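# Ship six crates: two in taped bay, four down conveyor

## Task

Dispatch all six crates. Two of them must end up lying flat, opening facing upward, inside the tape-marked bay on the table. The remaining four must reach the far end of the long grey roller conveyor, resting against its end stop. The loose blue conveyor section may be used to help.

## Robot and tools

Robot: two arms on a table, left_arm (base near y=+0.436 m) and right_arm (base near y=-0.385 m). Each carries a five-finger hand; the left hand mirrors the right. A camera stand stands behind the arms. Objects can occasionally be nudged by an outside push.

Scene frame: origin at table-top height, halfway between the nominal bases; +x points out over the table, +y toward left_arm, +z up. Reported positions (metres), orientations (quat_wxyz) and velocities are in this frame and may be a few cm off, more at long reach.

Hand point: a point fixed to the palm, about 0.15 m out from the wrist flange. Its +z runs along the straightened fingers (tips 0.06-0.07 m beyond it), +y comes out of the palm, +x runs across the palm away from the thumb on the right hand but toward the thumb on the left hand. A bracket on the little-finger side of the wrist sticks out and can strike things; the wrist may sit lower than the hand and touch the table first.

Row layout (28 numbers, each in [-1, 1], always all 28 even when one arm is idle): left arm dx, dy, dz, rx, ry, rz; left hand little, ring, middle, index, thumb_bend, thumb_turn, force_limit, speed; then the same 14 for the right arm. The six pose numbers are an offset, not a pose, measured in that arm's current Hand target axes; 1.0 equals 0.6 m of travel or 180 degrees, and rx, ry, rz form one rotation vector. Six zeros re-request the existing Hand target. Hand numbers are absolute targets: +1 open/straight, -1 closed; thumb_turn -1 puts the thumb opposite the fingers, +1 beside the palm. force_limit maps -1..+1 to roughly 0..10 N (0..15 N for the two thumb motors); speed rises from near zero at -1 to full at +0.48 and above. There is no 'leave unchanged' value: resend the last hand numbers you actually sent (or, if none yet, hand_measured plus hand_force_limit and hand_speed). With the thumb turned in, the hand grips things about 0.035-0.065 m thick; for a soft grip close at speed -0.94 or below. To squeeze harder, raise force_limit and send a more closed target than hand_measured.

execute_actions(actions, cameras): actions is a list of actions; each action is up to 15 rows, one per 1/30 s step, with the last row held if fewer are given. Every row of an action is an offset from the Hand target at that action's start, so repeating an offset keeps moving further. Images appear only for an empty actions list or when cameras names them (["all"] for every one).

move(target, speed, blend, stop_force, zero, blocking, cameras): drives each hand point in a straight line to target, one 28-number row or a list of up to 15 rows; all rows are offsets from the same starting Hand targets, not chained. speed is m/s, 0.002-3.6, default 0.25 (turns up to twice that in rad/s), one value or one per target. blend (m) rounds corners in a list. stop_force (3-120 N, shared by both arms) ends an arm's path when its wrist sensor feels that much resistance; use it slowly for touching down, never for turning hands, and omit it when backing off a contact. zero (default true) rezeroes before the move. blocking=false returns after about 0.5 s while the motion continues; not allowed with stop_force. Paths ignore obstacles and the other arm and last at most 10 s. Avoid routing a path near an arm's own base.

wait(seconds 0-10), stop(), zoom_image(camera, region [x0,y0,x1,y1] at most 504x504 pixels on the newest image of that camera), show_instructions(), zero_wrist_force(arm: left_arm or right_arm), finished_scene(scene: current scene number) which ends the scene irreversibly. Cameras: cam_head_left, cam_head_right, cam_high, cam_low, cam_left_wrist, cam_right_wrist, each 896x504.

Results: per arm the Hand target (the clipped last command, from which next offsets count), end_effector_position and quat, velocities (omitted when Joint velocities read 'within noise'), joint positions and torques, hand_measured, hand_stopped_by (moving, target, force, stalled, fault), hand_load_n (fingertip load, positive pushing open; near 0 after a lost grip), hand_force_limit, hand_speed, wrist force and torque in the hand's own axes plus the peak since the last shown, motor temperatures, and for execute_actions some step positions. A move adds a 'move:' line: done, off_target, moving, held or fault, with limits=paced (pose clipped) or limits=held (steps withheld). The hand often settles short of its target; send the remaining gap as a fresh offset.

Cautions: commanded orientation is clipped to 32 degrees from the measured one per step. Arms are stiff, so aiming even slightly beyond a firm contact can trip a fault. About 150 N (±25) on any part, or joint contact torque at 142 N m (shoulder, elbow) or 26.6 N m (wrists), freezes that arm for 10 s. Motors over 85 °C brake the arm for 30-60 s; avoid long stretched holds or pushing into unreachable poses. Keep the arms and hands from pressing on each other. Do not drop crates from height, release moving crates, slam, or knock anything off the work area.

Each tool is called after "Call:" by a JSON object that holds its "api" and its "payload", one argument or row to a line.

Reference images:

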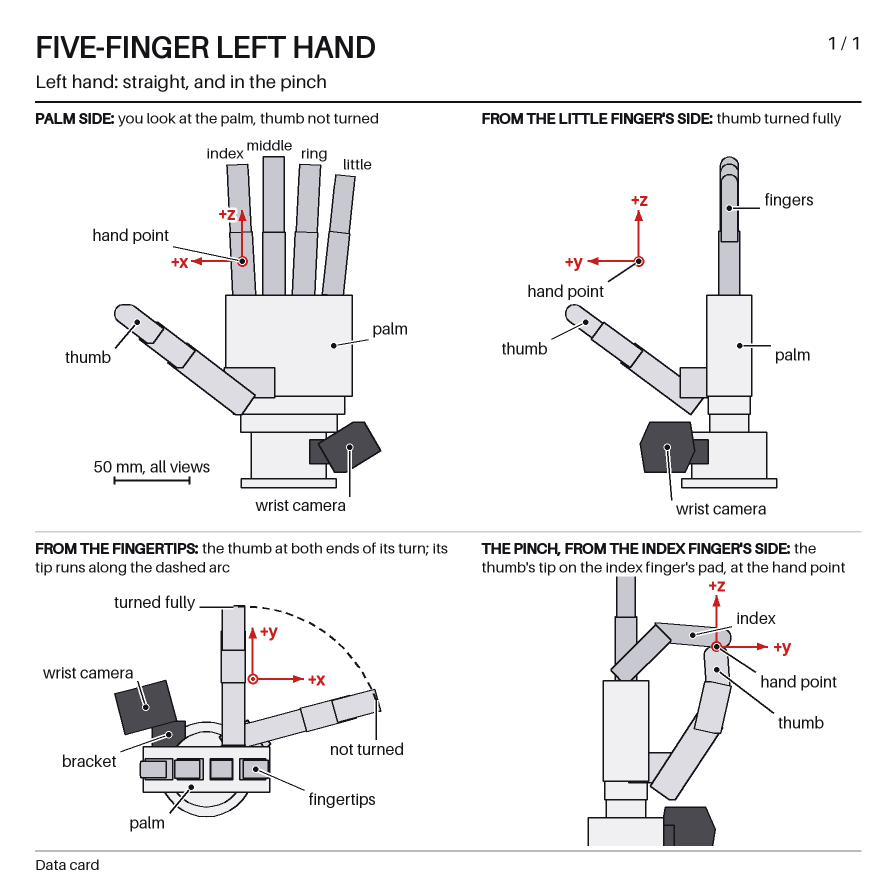

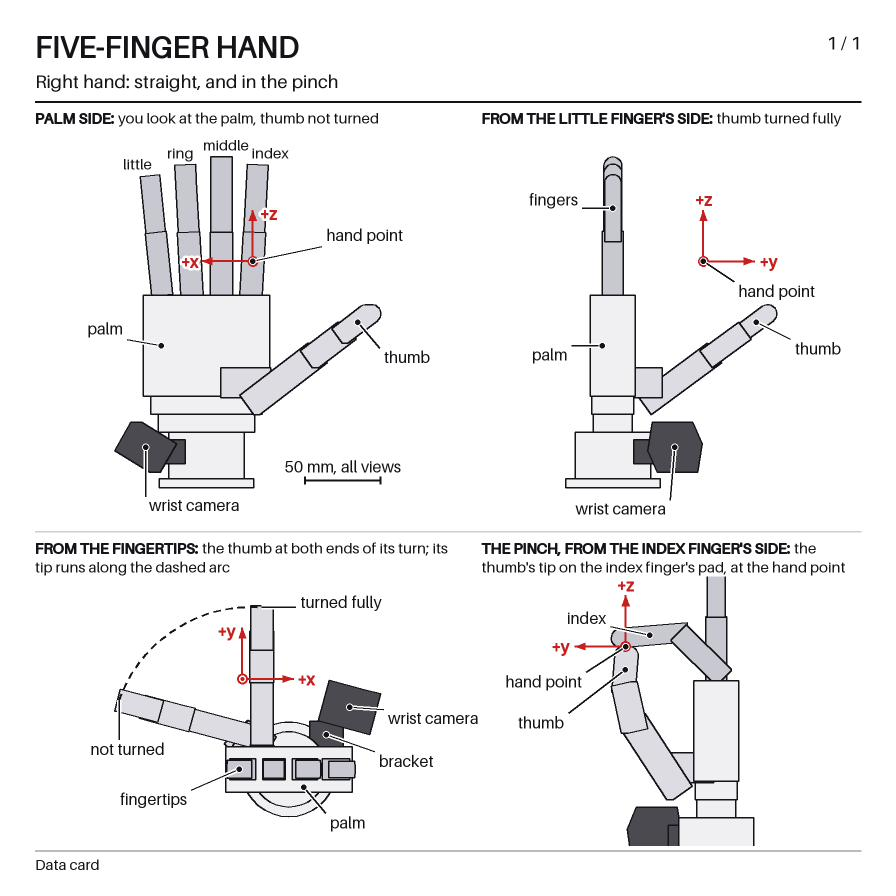

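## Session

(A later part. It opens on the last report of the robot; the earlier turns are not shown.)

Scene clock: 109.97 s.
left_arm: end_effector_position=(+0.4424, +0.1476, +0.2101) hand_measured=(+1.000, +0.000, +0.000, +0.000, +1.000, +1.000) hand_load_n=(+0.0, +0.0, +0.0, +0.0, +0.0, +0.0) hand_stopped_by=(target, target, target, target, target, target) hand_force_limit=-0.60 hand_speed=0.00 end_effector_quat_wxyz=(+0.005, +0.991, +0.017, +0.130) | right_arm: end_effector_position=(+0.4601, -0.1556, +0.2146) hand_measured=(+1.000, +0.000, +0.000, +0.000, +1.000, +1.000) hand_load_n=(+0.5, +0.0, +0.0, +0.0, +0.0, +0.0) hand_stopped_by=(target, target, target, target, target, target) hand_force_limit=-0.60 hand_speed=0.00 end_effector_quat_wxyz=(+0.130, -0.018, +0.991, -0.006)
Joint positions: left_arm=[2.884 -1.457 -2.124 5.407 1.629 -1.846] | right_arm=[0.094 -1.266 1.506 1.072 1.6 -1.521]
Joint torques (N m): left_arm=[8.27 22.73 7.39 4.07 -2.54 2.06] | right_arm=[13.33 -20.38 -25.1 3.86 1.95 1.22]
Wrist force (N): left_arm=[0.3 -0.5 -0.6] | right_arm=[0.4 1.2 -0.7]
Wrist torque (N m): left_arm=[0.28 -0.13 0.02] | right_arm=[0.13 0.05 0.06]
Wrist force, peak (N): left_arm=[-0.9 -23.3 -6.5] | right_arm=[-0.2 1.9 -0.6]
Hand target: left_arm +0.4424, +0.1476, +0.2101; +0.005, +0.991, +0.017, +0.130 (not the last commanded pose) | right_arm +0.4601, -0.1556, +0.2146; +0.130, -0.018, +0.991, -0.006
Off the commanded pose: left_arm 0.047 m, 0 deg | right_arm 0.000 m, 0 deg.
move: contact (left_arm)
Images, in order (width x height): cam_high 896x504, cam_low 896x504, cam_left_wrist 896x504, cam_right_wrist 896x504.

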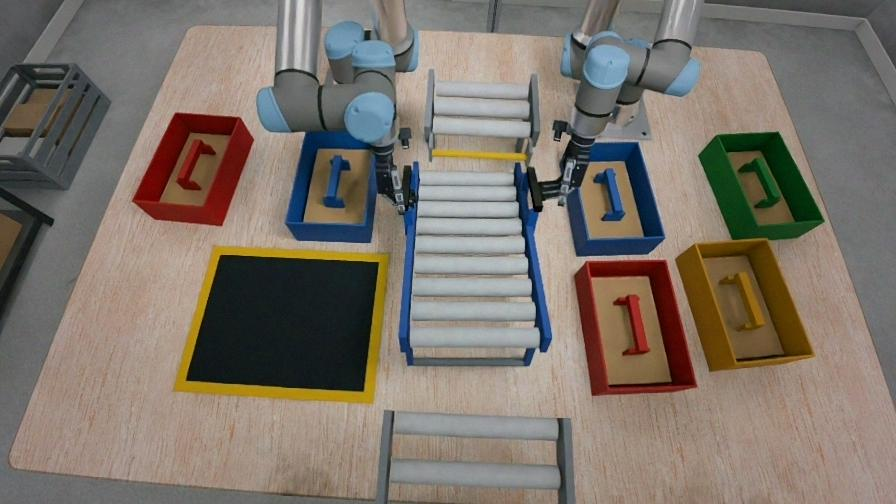

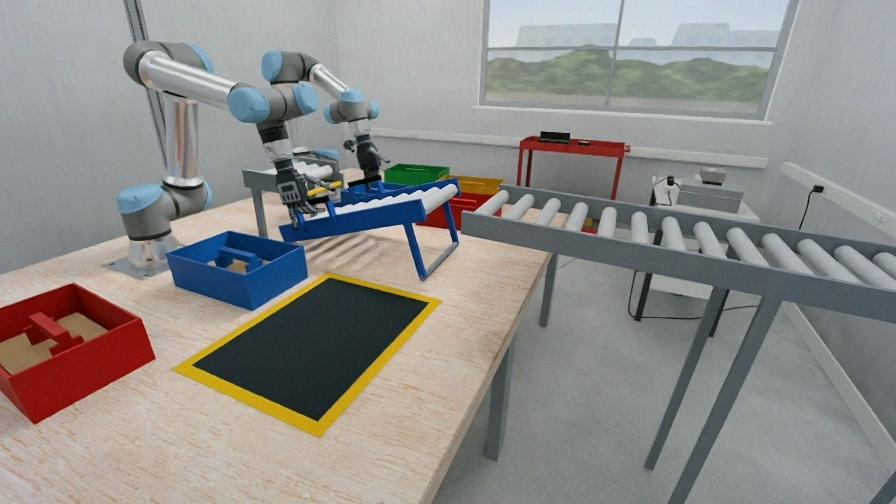

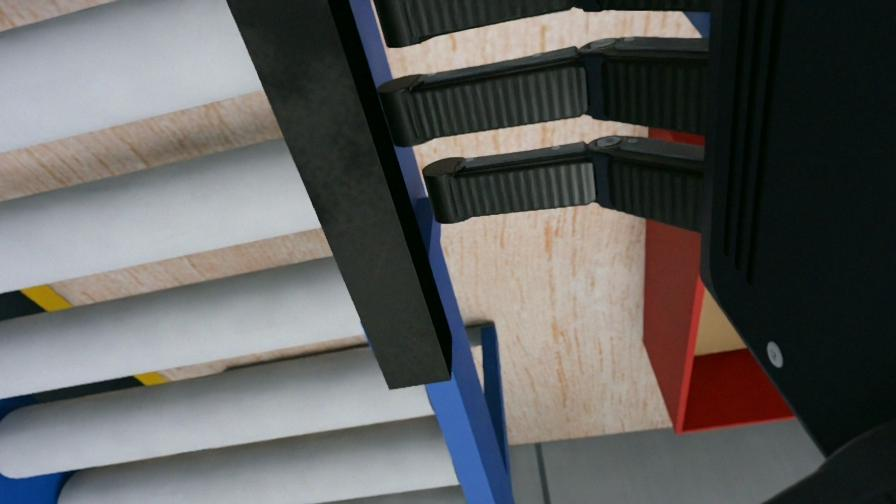

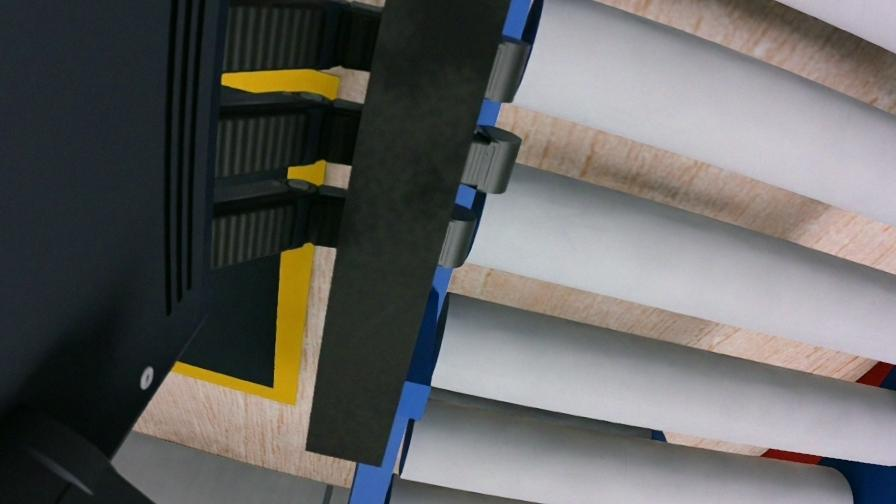

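Call:
{"api": "move", "payload": {
  "target": [
    [0,-0.015,0,0,0,0,1,0,0,0,1,1,-0.6,0, 0,0,0,0,0,0,1,0,0,0,1,1,-0.6,0],
    [-0.033,-0.015,0,0,0,0,1,0,0,0,1,1,-0.6,0, 0,0,0,0,0,0,1,0,0,0,1,1,-0.6,0],
    [-0.033,0.077,0,0,0,0,1,0,0,0,1,1,-0.6,0, 0,0,0,0,0,0,1,0,0,0,1,1,-0.6,0]
  ],
  "cameras": ["cam_high","cam_low","cam_left_wrist","cam_right_wrist"],
  "speed": 0.04,
  "stop_force": 8
}}

Call:
{"api": "zoom_image", "payload": {
  "camera": "cam_low",
  "region": [270, 160, 410, 240]
}}

Scene clock: 113.60 s.
left_arm: end_effector_position=(+0.4234, +0.1462, +0.2050) hand_measured=(+1.000, +0.000, +0.000, +0.000, +1.000, +1.000) hand_load_n=(+0.0, +0.0, +0.0, +0.0, +0.0, +0.0) hand_stopped_by=(target, target, target, target, target, target) hand_force_limit=-0.60 hand_speed=0.00 end_effector_quat_wxyz=(+0.005, +0.991, +0.017, +0.130) | right_arm: end_effector_position=(+0.4601, -0.1556, +0.2146) hand_measured=(+1.000, +0.000, +0.000, +0.000, +1.000, +1.000) hand_load_n=(+0.0, +0.0, +0.0, +0.0, +0.0, +0.0) hand_stopped_by=(target, target, target, target, target, target) hand_force_limit=-0.60 hand_speed=0.00 end_effector_quat_wxyz=(+0.130, -0.018, +0.991, -0.006)
Joint positions: left_arm=[2.868 -1.423 -2.167 5.414 1.633 -1.86] | right_arm=[0.094 -1.266 1.506 1.072 1.6 -1.521]
Joint torques (N m): left_arm=[8.65 21.12 7.88 0.96 -2.67 2.08] | right_arm=[12.64 -20.18 -25.64 3.82 2.03 1.22]
Wrist force (N): left_arm=[0.0 -2.1 -0.7] | right_arm=[0.4 1.4 -0.2]
Wrist torque (N m): left_arm=[0.06 -0.07 0.07] | right_arm=[0.13 0.03 0.06]
Wrist force, peak (N): left_arm=[-2.9 -25.8 -7.8] | right_arm=[0.4 1.7 -0.9]
Hand target: left_arm +0.4234, +0.1462, +0.2050; +0.005, +0.991, +0.017, +0.130 (not the last commanded pose) | right_arm +0.4601, -0.1556, +0.2146; +0.130, -0.018, +0.991, -0.006
Off the commanded pose: left_arm 0.046 m, 0 deg | right_arm 0.000 m, 0 deg.
move: contact (left_arm); path passed 2 of 3 targets
Images, in order (width x height): cam_high 896x504, cam_low 896x504, cam_left_wrist 896x504, cam_right_wrist 896x504.

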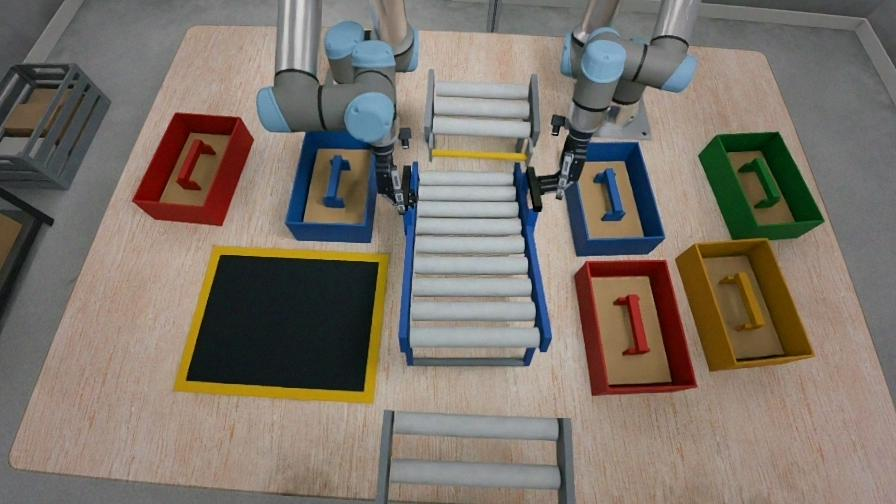

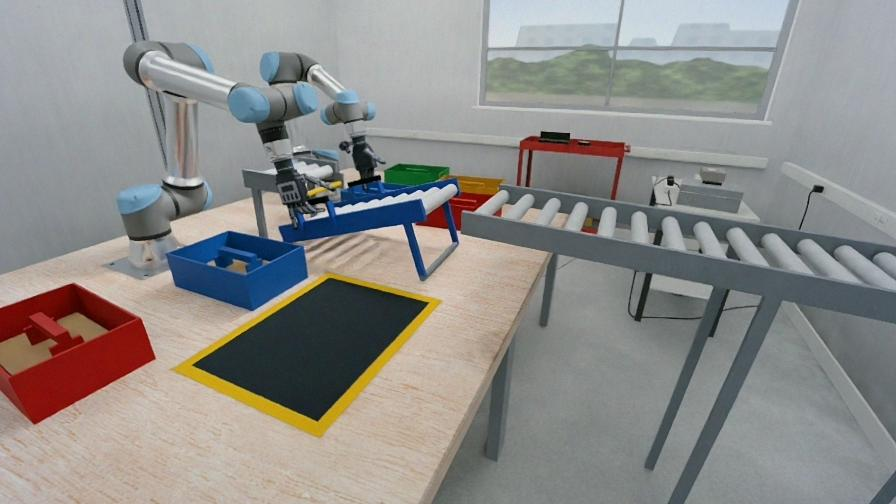

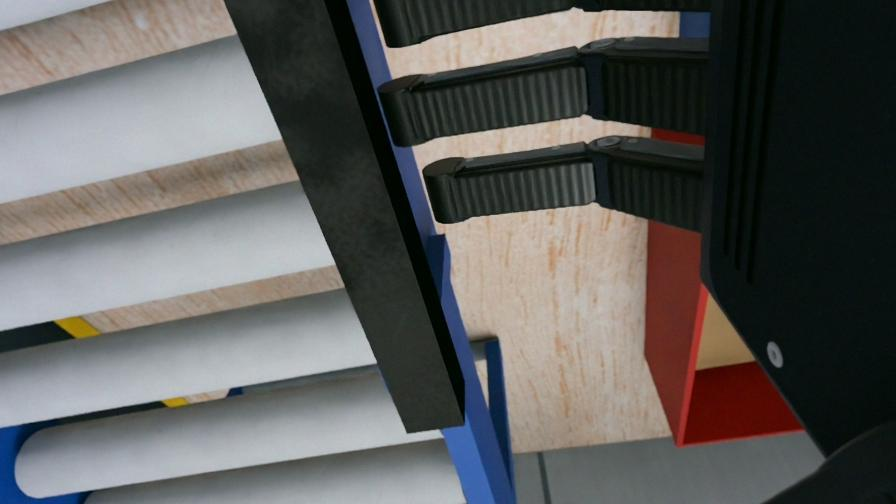

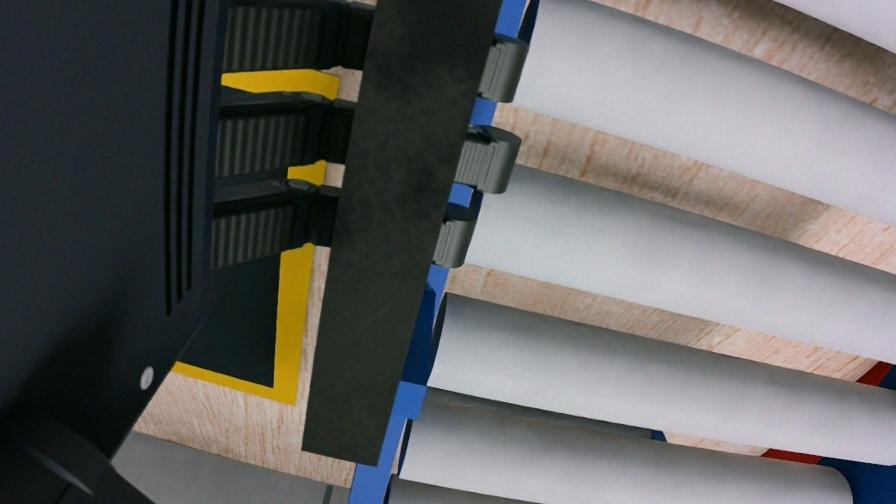

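Scaled by 3.600 from the camera's 896x504 image, which has a finer 1280x720 frame.

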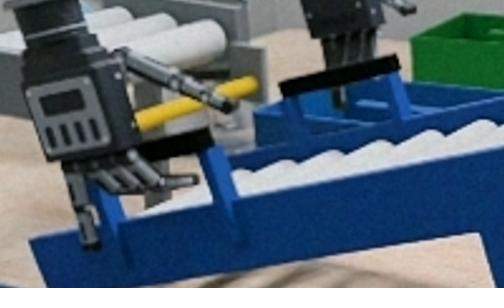

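Call:
{"api": "execute_actions", "payload": {
  "actions": [],
  "cameras": ["cam_head_left","cam_left_wrist"]
}}

Call:
{"api": "zoom_image", "payload": {
  "camera": "cam_head_left",
  "region": [390, 200, 490, 320]
}}

Call:
{"api": "zoom_image", "payload": {
  "camera": "cam_left_wrist",
  "region": [300, 40, 520, 300]
}}

Scene clock: 116.27 s.
left_arm: end_effector_position=(+0.4234, +0.1462, +0.2050) hand_measured=(+1.000, +0.000, +0.000, +0.000, +1.000, +1.000) hand_load_n=(+0.0, +0.0, +0.0, +0.5, +0.0, +0.0) hand_stopped_by=(target, target, target, target, target, target) hand_force_limit=-0.60 hand_speed=0.00 end_effector_quat_wxyz=(+0.005, +0.991, +0.017, +0.130) | right_arm: end_effector_position=(+0.4601, -0.1556, +0.2146) hand_measured=(+1.000, +0.000, +0.000, +0.000, +1.000, +1.000) hand_load_n=(-0.5, +0.0, +0.0, +0.5, +0.0, +0.0) hand_stopped_by=(target, target, target, target, target, target) hand_force_limit=-0.60 hand_speed=0.00 end_effector_quat_wxyz=(+0.130, -0.018, +0.991, -0.006)
Joint positions: left_arm=[2.868 -1.423 -2.167 5.414 1.633 -1.86] | right_arm=[0.094 -1.266 1.506 1.072 1.6 -1.521]
Joint velocities: within noise
Joint torques (N m): left_arm=[8.3 20.64 8 1.04 -2.45 2.05] | right_arm=[13.1 -20.58 -25.83 3.92 1.97 1.21]
Motor temperatures (°C): left_arm=[42 45 36 35 51 47] | right_arm=[33 36 36 40 53 46]
Wrist force (N): left_arm=[-0.1 -1.9 -0.6] | right_arm=[0.0 1.3 -0.6]
Wrist torque (N m): left_arm=[0.07 -0.06 0.06] | right_arm=[0.13 0.10 0.03]
Wrist force, peak (N): left_arm=[0.0 -2.4 -0.3] | right_arm=[0.5 1.7 -0.7]
Hand target: left_arm +0.4234, +0.1462, +0.2050; +0.005, +0.991, +0.017, +0.130 (not the last commanded pose) | right_arm +0.4601, -0.1556, +0.2146; +0.130, -0.018, +0.991, -0.006
Off the commanded pose: left_arm 0.046 m, 0 deg | right_arm 0.000 m, 0 deg.
Images, in order (width x height): cam_head_left 896x504, cam_left_wrist 896x504.

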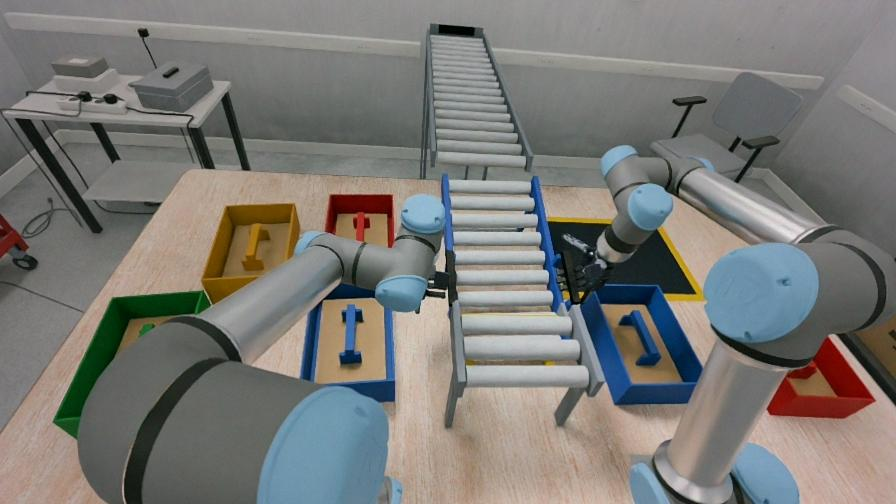

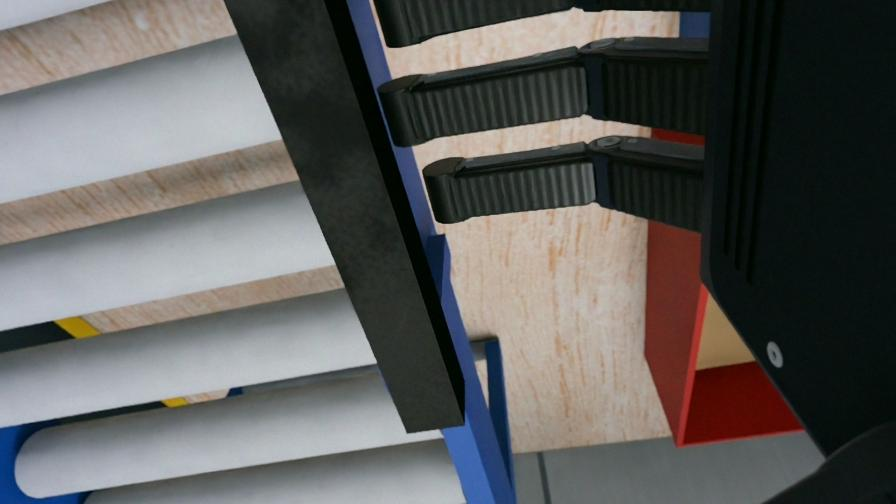

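Scaled by 4.200 from the camera's 896x504 image, which has a finer 1280x720 frame.

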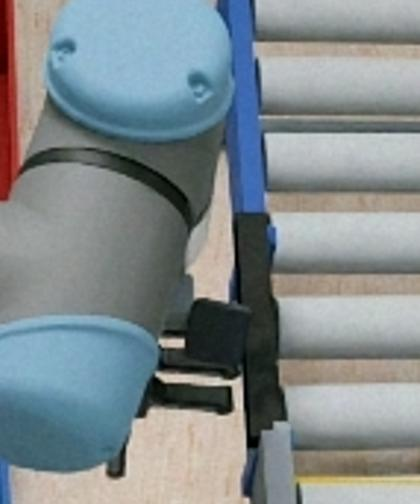

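Scaled by 1.938 from the camera's 896x504 image, which has a finer 1280x720 frame.

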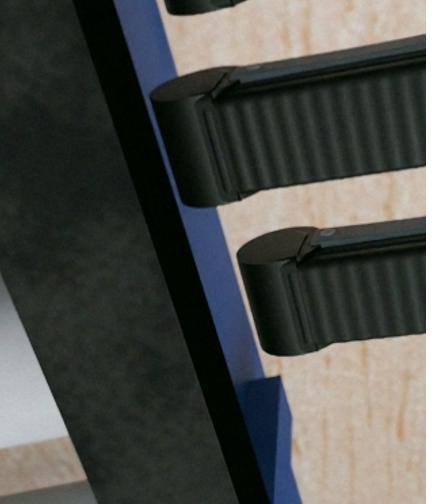

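Call:
{"api": "move", "payload": {
  "target": [
    [0,-0.01,0,0,0,0,1,0,0,0,1,1,-0.6,0, 0,0,0,0,0,0,1,0,0,0,1,1,-0.6,0],
    [0,-0.01,-0.017,0,0,0,1,0,0,0,1,1,-0.6,0, 0,0,0,0,0,0,1,0,0,0,1,1,-0.6,0],
    [0,0.077,-0.017,0,0,0,1,0,0,0,1,1,-0.6,0, 0,0,0,0,0,0,1,0,0,0,1,1,-0.6,0]
  ],
  "cameras": ["cam_high","cam_low","cam_left_wrist"],
  "speed": 0.04,
  "stop_force": 8
}}

Scene clock: 119.23 s.
left_arm: end_effector_position=(+0.4208, +0.1449, +0.2147) hand_measured=(+1.000, +0.000, +0.000, +0.000, +1.000, +1.000) hand_load_n=(+0.0, +0.0, +0.0, +0.0, +0.0, +0.0) hand_stopped_by=(target, target, target, target, target, target) hand_force_limit=-0.60 hand_speed=0.00 end_effector_quat_wxyz=(+0.005, +0.991, +0.017, +0.130) | right_arm: end_effector_position=(+0.4601, -0.1556, +0.2146) hand_measured=(+1.000, +0.000, +0.000, +0.000, +1.000, +1.000) hand_load_n=(+0.0, +0.0, +0.0, +0.0, +0.5, +0.0) hand_stopped_by=(target, target, target, target, target, target) hand_force_limit=-0.60 hand_speed=0.00 end_effector_quat_wxyz=(+0.130, -0.018, +0.991, -0.006)
Joint positions: left_arm=[2.864 -1.407 -2.153 5.384 1.634 -1.865] | right_arm=[0.094 -1.266 1.506 1.072 1.6 -1.521]
Joint torques (N m): left_arm=[9.53 20.59 8.4 3.99 -2.43 2.15] | right_arm=[12.48 -20.67 -25.53 3.84 1.97 1.26]
Wrist force (N): left_arm=[-0.3 -1.1 -1.4] | right_arm=[0.2 1.3 -0.7]
Wrist torque (N m): left_arm=[0.24 -0.05 0.02] | right_arm=[0.13 0.07 0.04]
Wrist force, peak (N): left_arm=[-5.0 -29.7 -9.2] | right_arm=[0.3 1.7 -0.7]
Hand target: left_arm +0.4208, +0.1449, +0.2147; +0.005, +0.991, +0.017, +0.130 (not the last commanded pose) | right_arm +0.4601, -0.1556, +0.2146; +0.130, -0.018, +0.991, -0.006
Off the commanded pose: left_arm 0.045 m, 0 deg | right_arm 0.000 m, 0 deg.
move: contact (left_arm); path passed 2 of 3 targets
Images, in order (width x height): cam_high 896x504, cam_low 896x504, cam_left_wrist 896x504.

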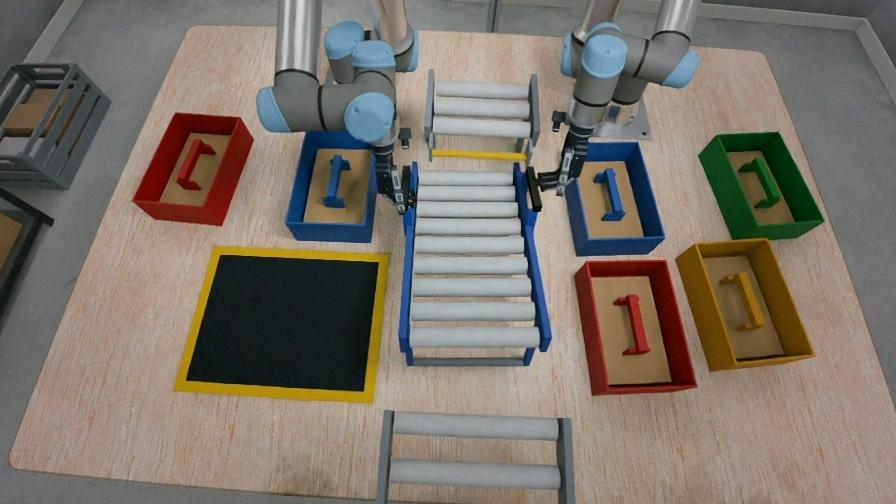

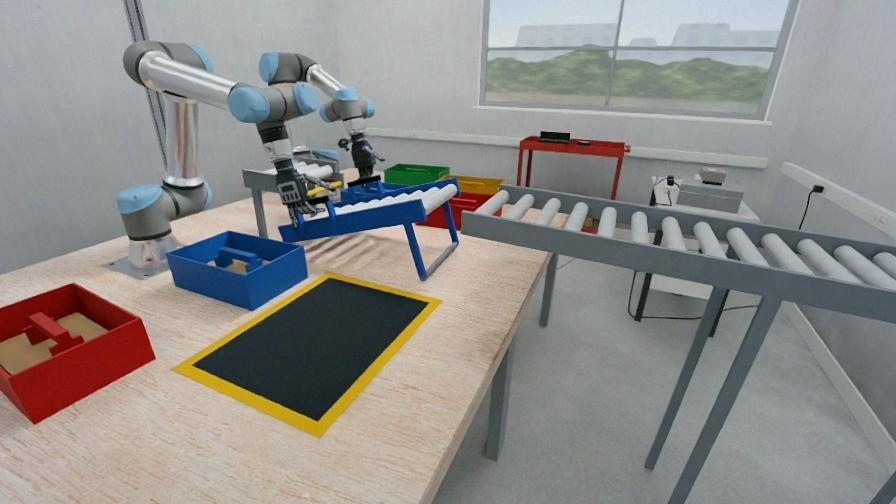

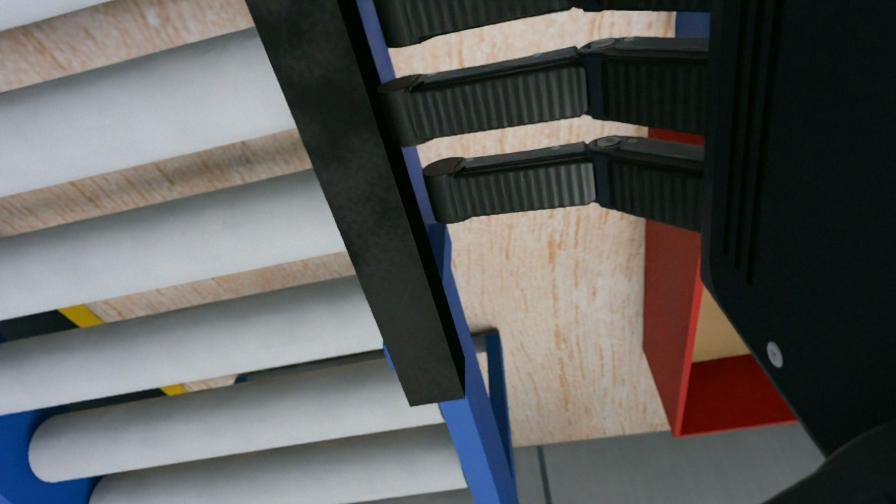

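Call:
{"api": "move", "payload": {
  "target": [0,0.004,0,0,0,0,1,0,0,0,1,1,-0.6,0, 0,0,0,0,0,0,1,0,0,0,1,1,-0.6,0],
  "cameras": [],
  "speed": 0.02
}}

Scene clock: 122.20 s.
left_arm: end_effector_position=(+0.4209, +0.1427, +0.2147) hand_measured=(+1.000, +0.000, +0.000, +0.000, +1.000, +1.000) hand_load_n=(+0.0, +0.0, +0.5, +0.0, +0.0, +0.0) hand_stopped_by=(target, target, target, target, target, target) hand_force_limit=-0.60 hand_speed=0.00 end_effector_quat_wxyz=(+0.005, +0.991, +0.017, +0.130) end_effector_velocity=(-0.001, -0.002, +0.000) end_effector_angular_velocity=(+0.001, +0.000, -0.002) | right_arm: end_effector_position=(+0.4601, -0.1556, +0.2146) hand_measured=(+1.000, +0.000, +0.000, +0.000, +1.000, +1.000) hand_load_n=(+0.0, +0.0, +0.0, +0.0, +0.0, +0.0) hand_stopped_by=(target, target, target, target, target, target) hand_force_limit=-0.60 hand_speed=0.00 end_effector_quat_wxyz=(+0.130, -0.018, +0.991, -0.006)
Joint positions: left_arm=[2.858 -1.411 -2.149 5.385 1.636 -1.871] | right_arm=[0.094 -1.266 1.506 1.072 1.6 -1.521]
Joint velocities: left_arm=[-0.005 -0.002 0.002 0 0.001 -0.002] | right_arm=[within noise]
Joint torques (N m): left_arm=[-16.02 6.86 37.99 6.1 -3.81 -1.98] | right_arm=[12.55 -20.5 -25.42 3.79 1.95 1.26]
Wrist force (N): left_arm=[-6.3 -20.2 -7.4] | right_arm=[0.3 1.5 -0.7]
Wrist torque (N m): left_arm=[0.19 -0.26 0.60] | right_arm=[0.15 0.06 0.05]
Wrist force, peak (N): left_arm=[-5.1 -28.1 -9.6] | right_arm=[0.3 1.8 -0.8]
Hand target: left_arm +0.4209, +0.1425, +0.2147; +0.005, +0.991, +0.017, +0.130 | right_arm +0.4601, -0.1556, +0.2146; +0.130, -0.018, +0.991, -0.006
Off the commanded pose: left_arm 0.000 m, 0 deg | right_arm 0.000 m, 0 deg.
move: done
No camera images: "cameras" was empty.

Call:
{"api": "move", "payload": {
  "target": [
    [0,-0.017,0,0,0,0,1,0,0,0,1,1,-0.6,0, 0,0,0,0,0,0,1,0,0,0,1,1,-0.6,0],
    [0,-0.017,0.034,0,0,0,1,0,0,0,1,1,-0.6,0, 0,0,0,0,0,0,1,0,0,0,1,1,-0.6,0],
    [0,0.072,0.034,0,0,0,1,0,0,0,1,1,-0.6,0, 0,0,0,0,0,0,1,0,0,0,1,1,-0.6,0]
  ],
  "cameras": ["cam_high","cam_low","cam_left_wrist"],
  "speed": 0.04,
  "stop_force": 8
}}

Scene clock: 126.60 s.
left_arm: end_effector_position=(+0.4210, +0.1429, +0.2149) hand_measured=(+1.000, +0.000, +0.000, +0.000, +1.000, +1.000) hand_load_n=(+0.0, +0.0, +1.5, +0.0, +0.0, +0.0) hand_stopped_by=(target, target, target, target, target, target) hand_force_limit=-0.60 hand_speed=0.00 end_effector_quat_wxyz=(+0.005, +0.991, +0.017, +0.130) | right_arm: end_effector_position=(+0.4601, -0.1556, +0.2146) hand_measured=(+1.000, +0.000, +0.000, +0.000, +1.000, +1.000) hand_load_n=(+0.0, +0.0, +0.0, +0.0, +0.0, +0.0) hand_stopped_by=(target, target, target, target, target, target) hand_force_limit=-0.60 hand_speed=0.00 end_effector_quat_wxyz=(+0.130, -0.018, +0.991, -0.006)
Joint positions: left_arm=[2.859 -1.41 -2.15 5.385 1.635 -1.87] | right_arm=[0.094 -1.266 1.506 1.072 1.6 -1.521]
Joint torques (N m): left_arm=[-16.18 5.77 34.88 1.84 -1.64 -1.23] | right_arm=[12.08 -20.27 -25.99 3.87 1.86 1.19]
Wrist force (N): left_arm=[-1.9 -15.2 -5.3] | right_arm=[0.2 1.3 -0.6]
Wrist torque (N m): left_arm=[0.26 -0.15 0.46] | right_arm=[0.14 0.09 0.04]
Wrist force, peak (N): left_arm=[-7.0 -25.1 -9.0] | right_arm=[0.9 1.6 -0.8]
Hand target: left_arm +0.4210, +0.1428, +0.2149; +0.005, +0.991, +0.017, +0.130 (not the last commanded pose) | right_arm +0.4601, -0.1556, +0.2146; +0.130, -0.018, +0.991, -0.006
Off the commanded pose: left_arm 0.048 m, 0 deg | right_arm 0.000 m, 0 deg.
move: contact (left_arm); path passed 0 of 3 targets
Images, in order (width x height): cam_high 896x504, cam_low 896x504, cam_left_wrist 896x504.

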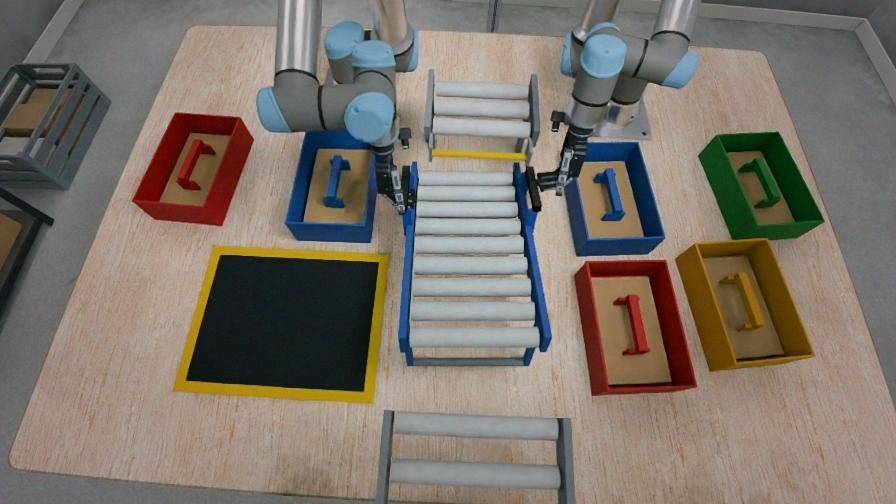

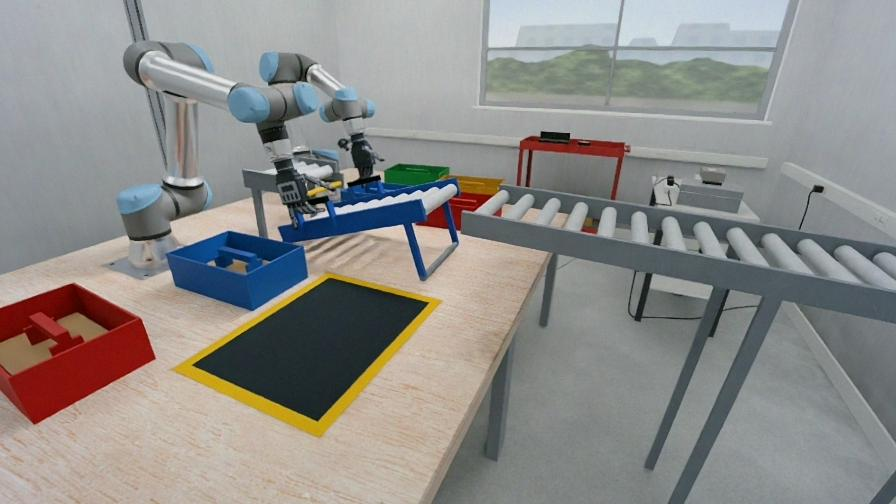

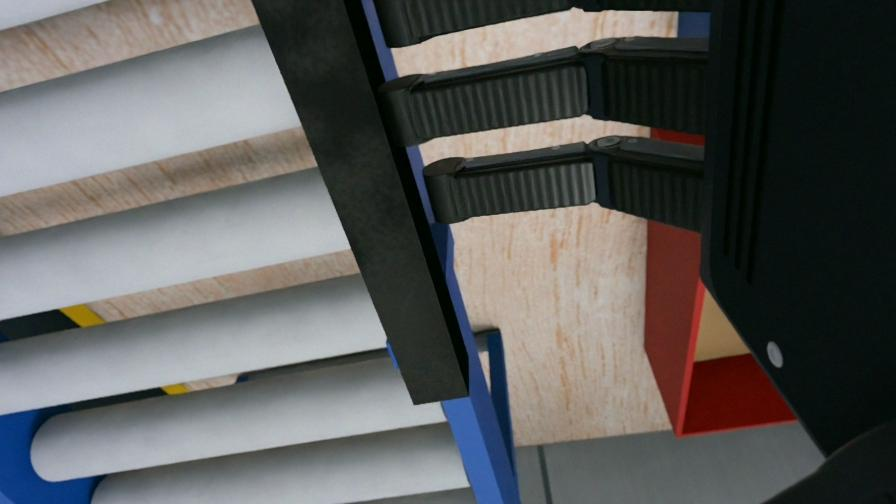

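Call:
{"api": "move", "payload": {
  "target": [
    [0,-0.017,0,0,0,0,1,0,0,0,1,1,-0.6,0, 0,0,0,0,0,0,1,0,0,0,1,1,-0.6,0],
    [0,-0.017,0.034,0,0,0,1,0,0,0,1,1,-0.6,0, 0,0,0,0,0,0,1,0,0,0,1,1,-0.6,0]
  ],
  "cameras": [],
  "speed": 0.06
}}

Call:
{"api": "move", "payload": {
  "target": [0,0.09,0,0,0,0,1,0,0,0,1,1,-0.6,0, 0,0,0,0,0,0,1,0,0,0,1,1,-0.6,0],
  "cameras": ["cam_high","cam_low","cam_left_wrist"],
  "speed": 0.04,
  "stop_force": 8
}}

Scene clock: 128.80 s.
left_arm: end_effector_position=(+0.4259, +0.1529, +0.1951) hand_measured=(+1.000, +0.000, +0.000, +0.000, +1.000, +1.000) hand_load_n=(+0.0, +0.0, +0.0, +0.0, +0.0, +0.0) hand_stopped_by=(target, target, target, target, target, target) hand_force_limit=-0.60 hand_speed=0.00 end_effector_quat_wxyz=(+0.005, +0.991, +0.017, +0.130) | right_arm: end_effector_position=(+0.4601, -0.1556, +0.2146) hand_measured=(+1.000, +0.000, +0.000, +0.000, +1.000, +1.000) hand_load_n=(+0.0, +0.0, +0.0, +0.0, +0.0, +0.0) hand_stopped_by=(target, target, target, target, target, target) hand_force_limit=-0.60 hand_speed=0.00 end_effector_quat_wxyz=(+0.130, -0.018, +0.991, -0.006)
Joint positions: left_arm=[2.887 -1.431 -2.189 5.446 1.628 -1.842] | right_arm=[0.094 -1.266 1.506 1.072 1.6 -1.521]
Joint torques (N m): left_arm=[8.99 7.61 7.02 3.7 -2.52 1.82] | right_arm=[12.9 -20.93 -25.37 3.82 1.84 1.18]
Wrist force (N): left_arm=[-0.3 -0.6 -1.6] | right_arm=[0.3 1.3 -0.6]
Wrist torque (N m): left_arm=[0.32 -0.06 0.00] | right_arm=[0.14 0.07 0.05]
Wrist force, peak (N): left_arm=[-1.8 -15.7 -5.5] | right_arm=[0.5 1.7 -0.7]
Hand target: left_arm +0.4259, +0.1529, +0.1950; +0.005, +0.991, +0.017, +0.130 | right_arm +0.4601, -0.1556, +0.2146; +0.130, -0.018, +0.991, -0.006
Off the commanded pose: left_arm 0.000 m, 0 deg | right_arm 0.000 m, 0 deg.
move: done
No camera images: "cameras" was empty.

Scene clock: 130.83 s.
left_arm: end_effector_position=(+0.4268, +0.1211, +0.1954) hand_measured=(+1.000, +0.002, +0.000, +0.000, +1.000, +1.000) hand_load_n=(+0.0, +6.5, +1.5, +0.0, +0.0, +0.0) hand_stopped_by=(target, target, target, target, target, target) hand_force_limit=-0.60 hand_speed=0.00 end_effector_quat_wxyz=(+0.005, +0.991, +0.017, +0.130) | right_arm: end_effector_position=(+0.4601, -0.1556, +0.2146) hand_measured=(+1.000, +0.000, +0.000, +0.000, +1.000, +1.000) hand_load_n=(-0.5, +0.0, +0.0, +0.0, +0.0, +0.0) hand_stopped_by=(target, target, target, target, target, target) hand_force_limit=-0.60 hand_speed=0.00 end_effector_quat_wxyz=(+0.130, -0.018, +0.991, -0.006)
Joint positions: left_arm=[2.81 -1.48 -2.145 5.446 1.647 -1.917] | right_arm=[0.094 -1.266 1.506 1.072 1.6 -1.521]
Joint torques (N m): left_arm=[9.74 28.08 12.42 4.98 -2.22 1.97] | right_arm=[12.24 -20.93 -25.53 3.91 1.9 1.18]
Wrist force (N): left_arm=[0.1 3.7 10.3] | right_arm=[0.2 1.6 -0.8]
Wrist torque (N m): left_arm=[0.24 0.42 -0.16] | right_arm=[0.19 0.09 0.04]
Wrist force, peak (N): left_arm=[0.8 4.7 14.7] | right_arm=[0.2 1.6 -0.8]
Hand target: left_arm +0.4268, +0.1211, +0.1954; +0.005, +0.991, +0.017, +0.130 (not the last commanded pose) | right_arm +0.4601, -0.1556, +0.2146; +0.130, -0.018, +0.991, -0.006
Off the commanded pose: left_arm 0.022 m, 0 deg | right_arm 0.000 m, 0 deg.
move: contact (left_arm)
Images, in order (width x height): cam_high 896x504, cam_low 896x504, cam_left_wrist 896x504.

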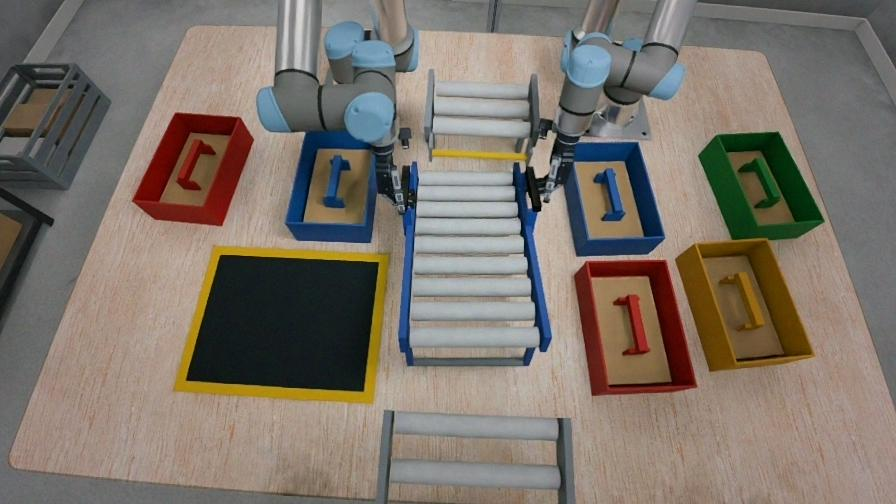

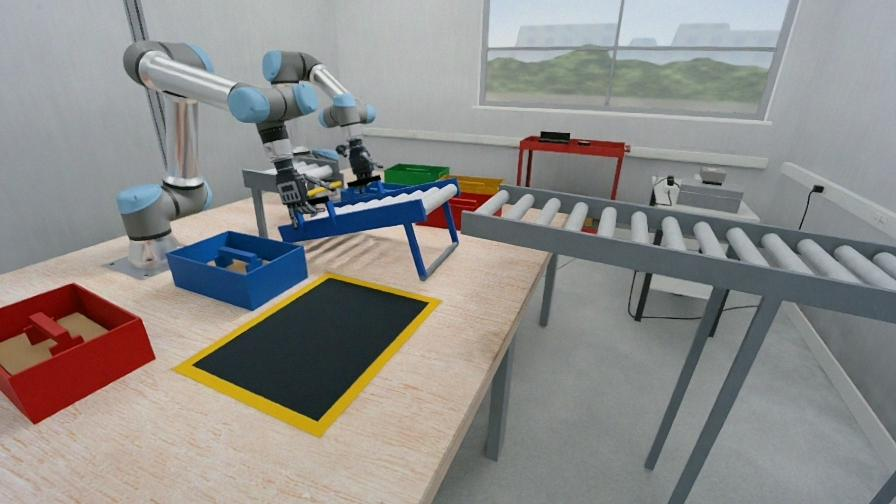

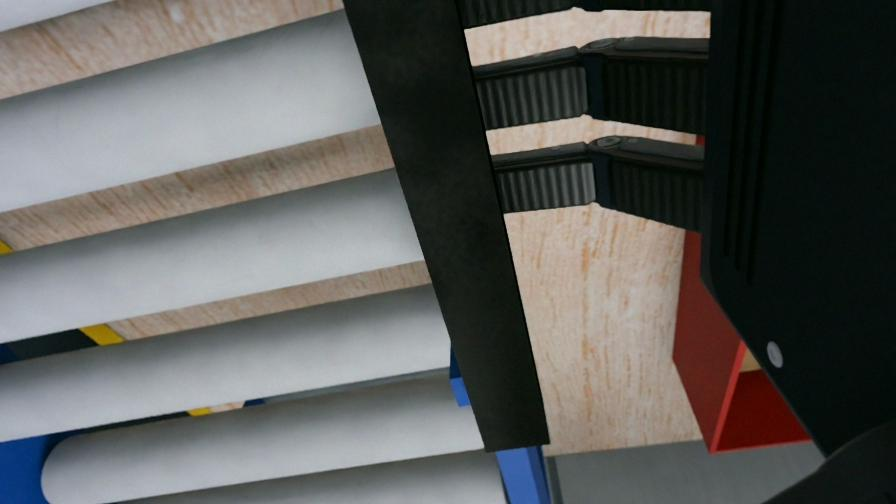

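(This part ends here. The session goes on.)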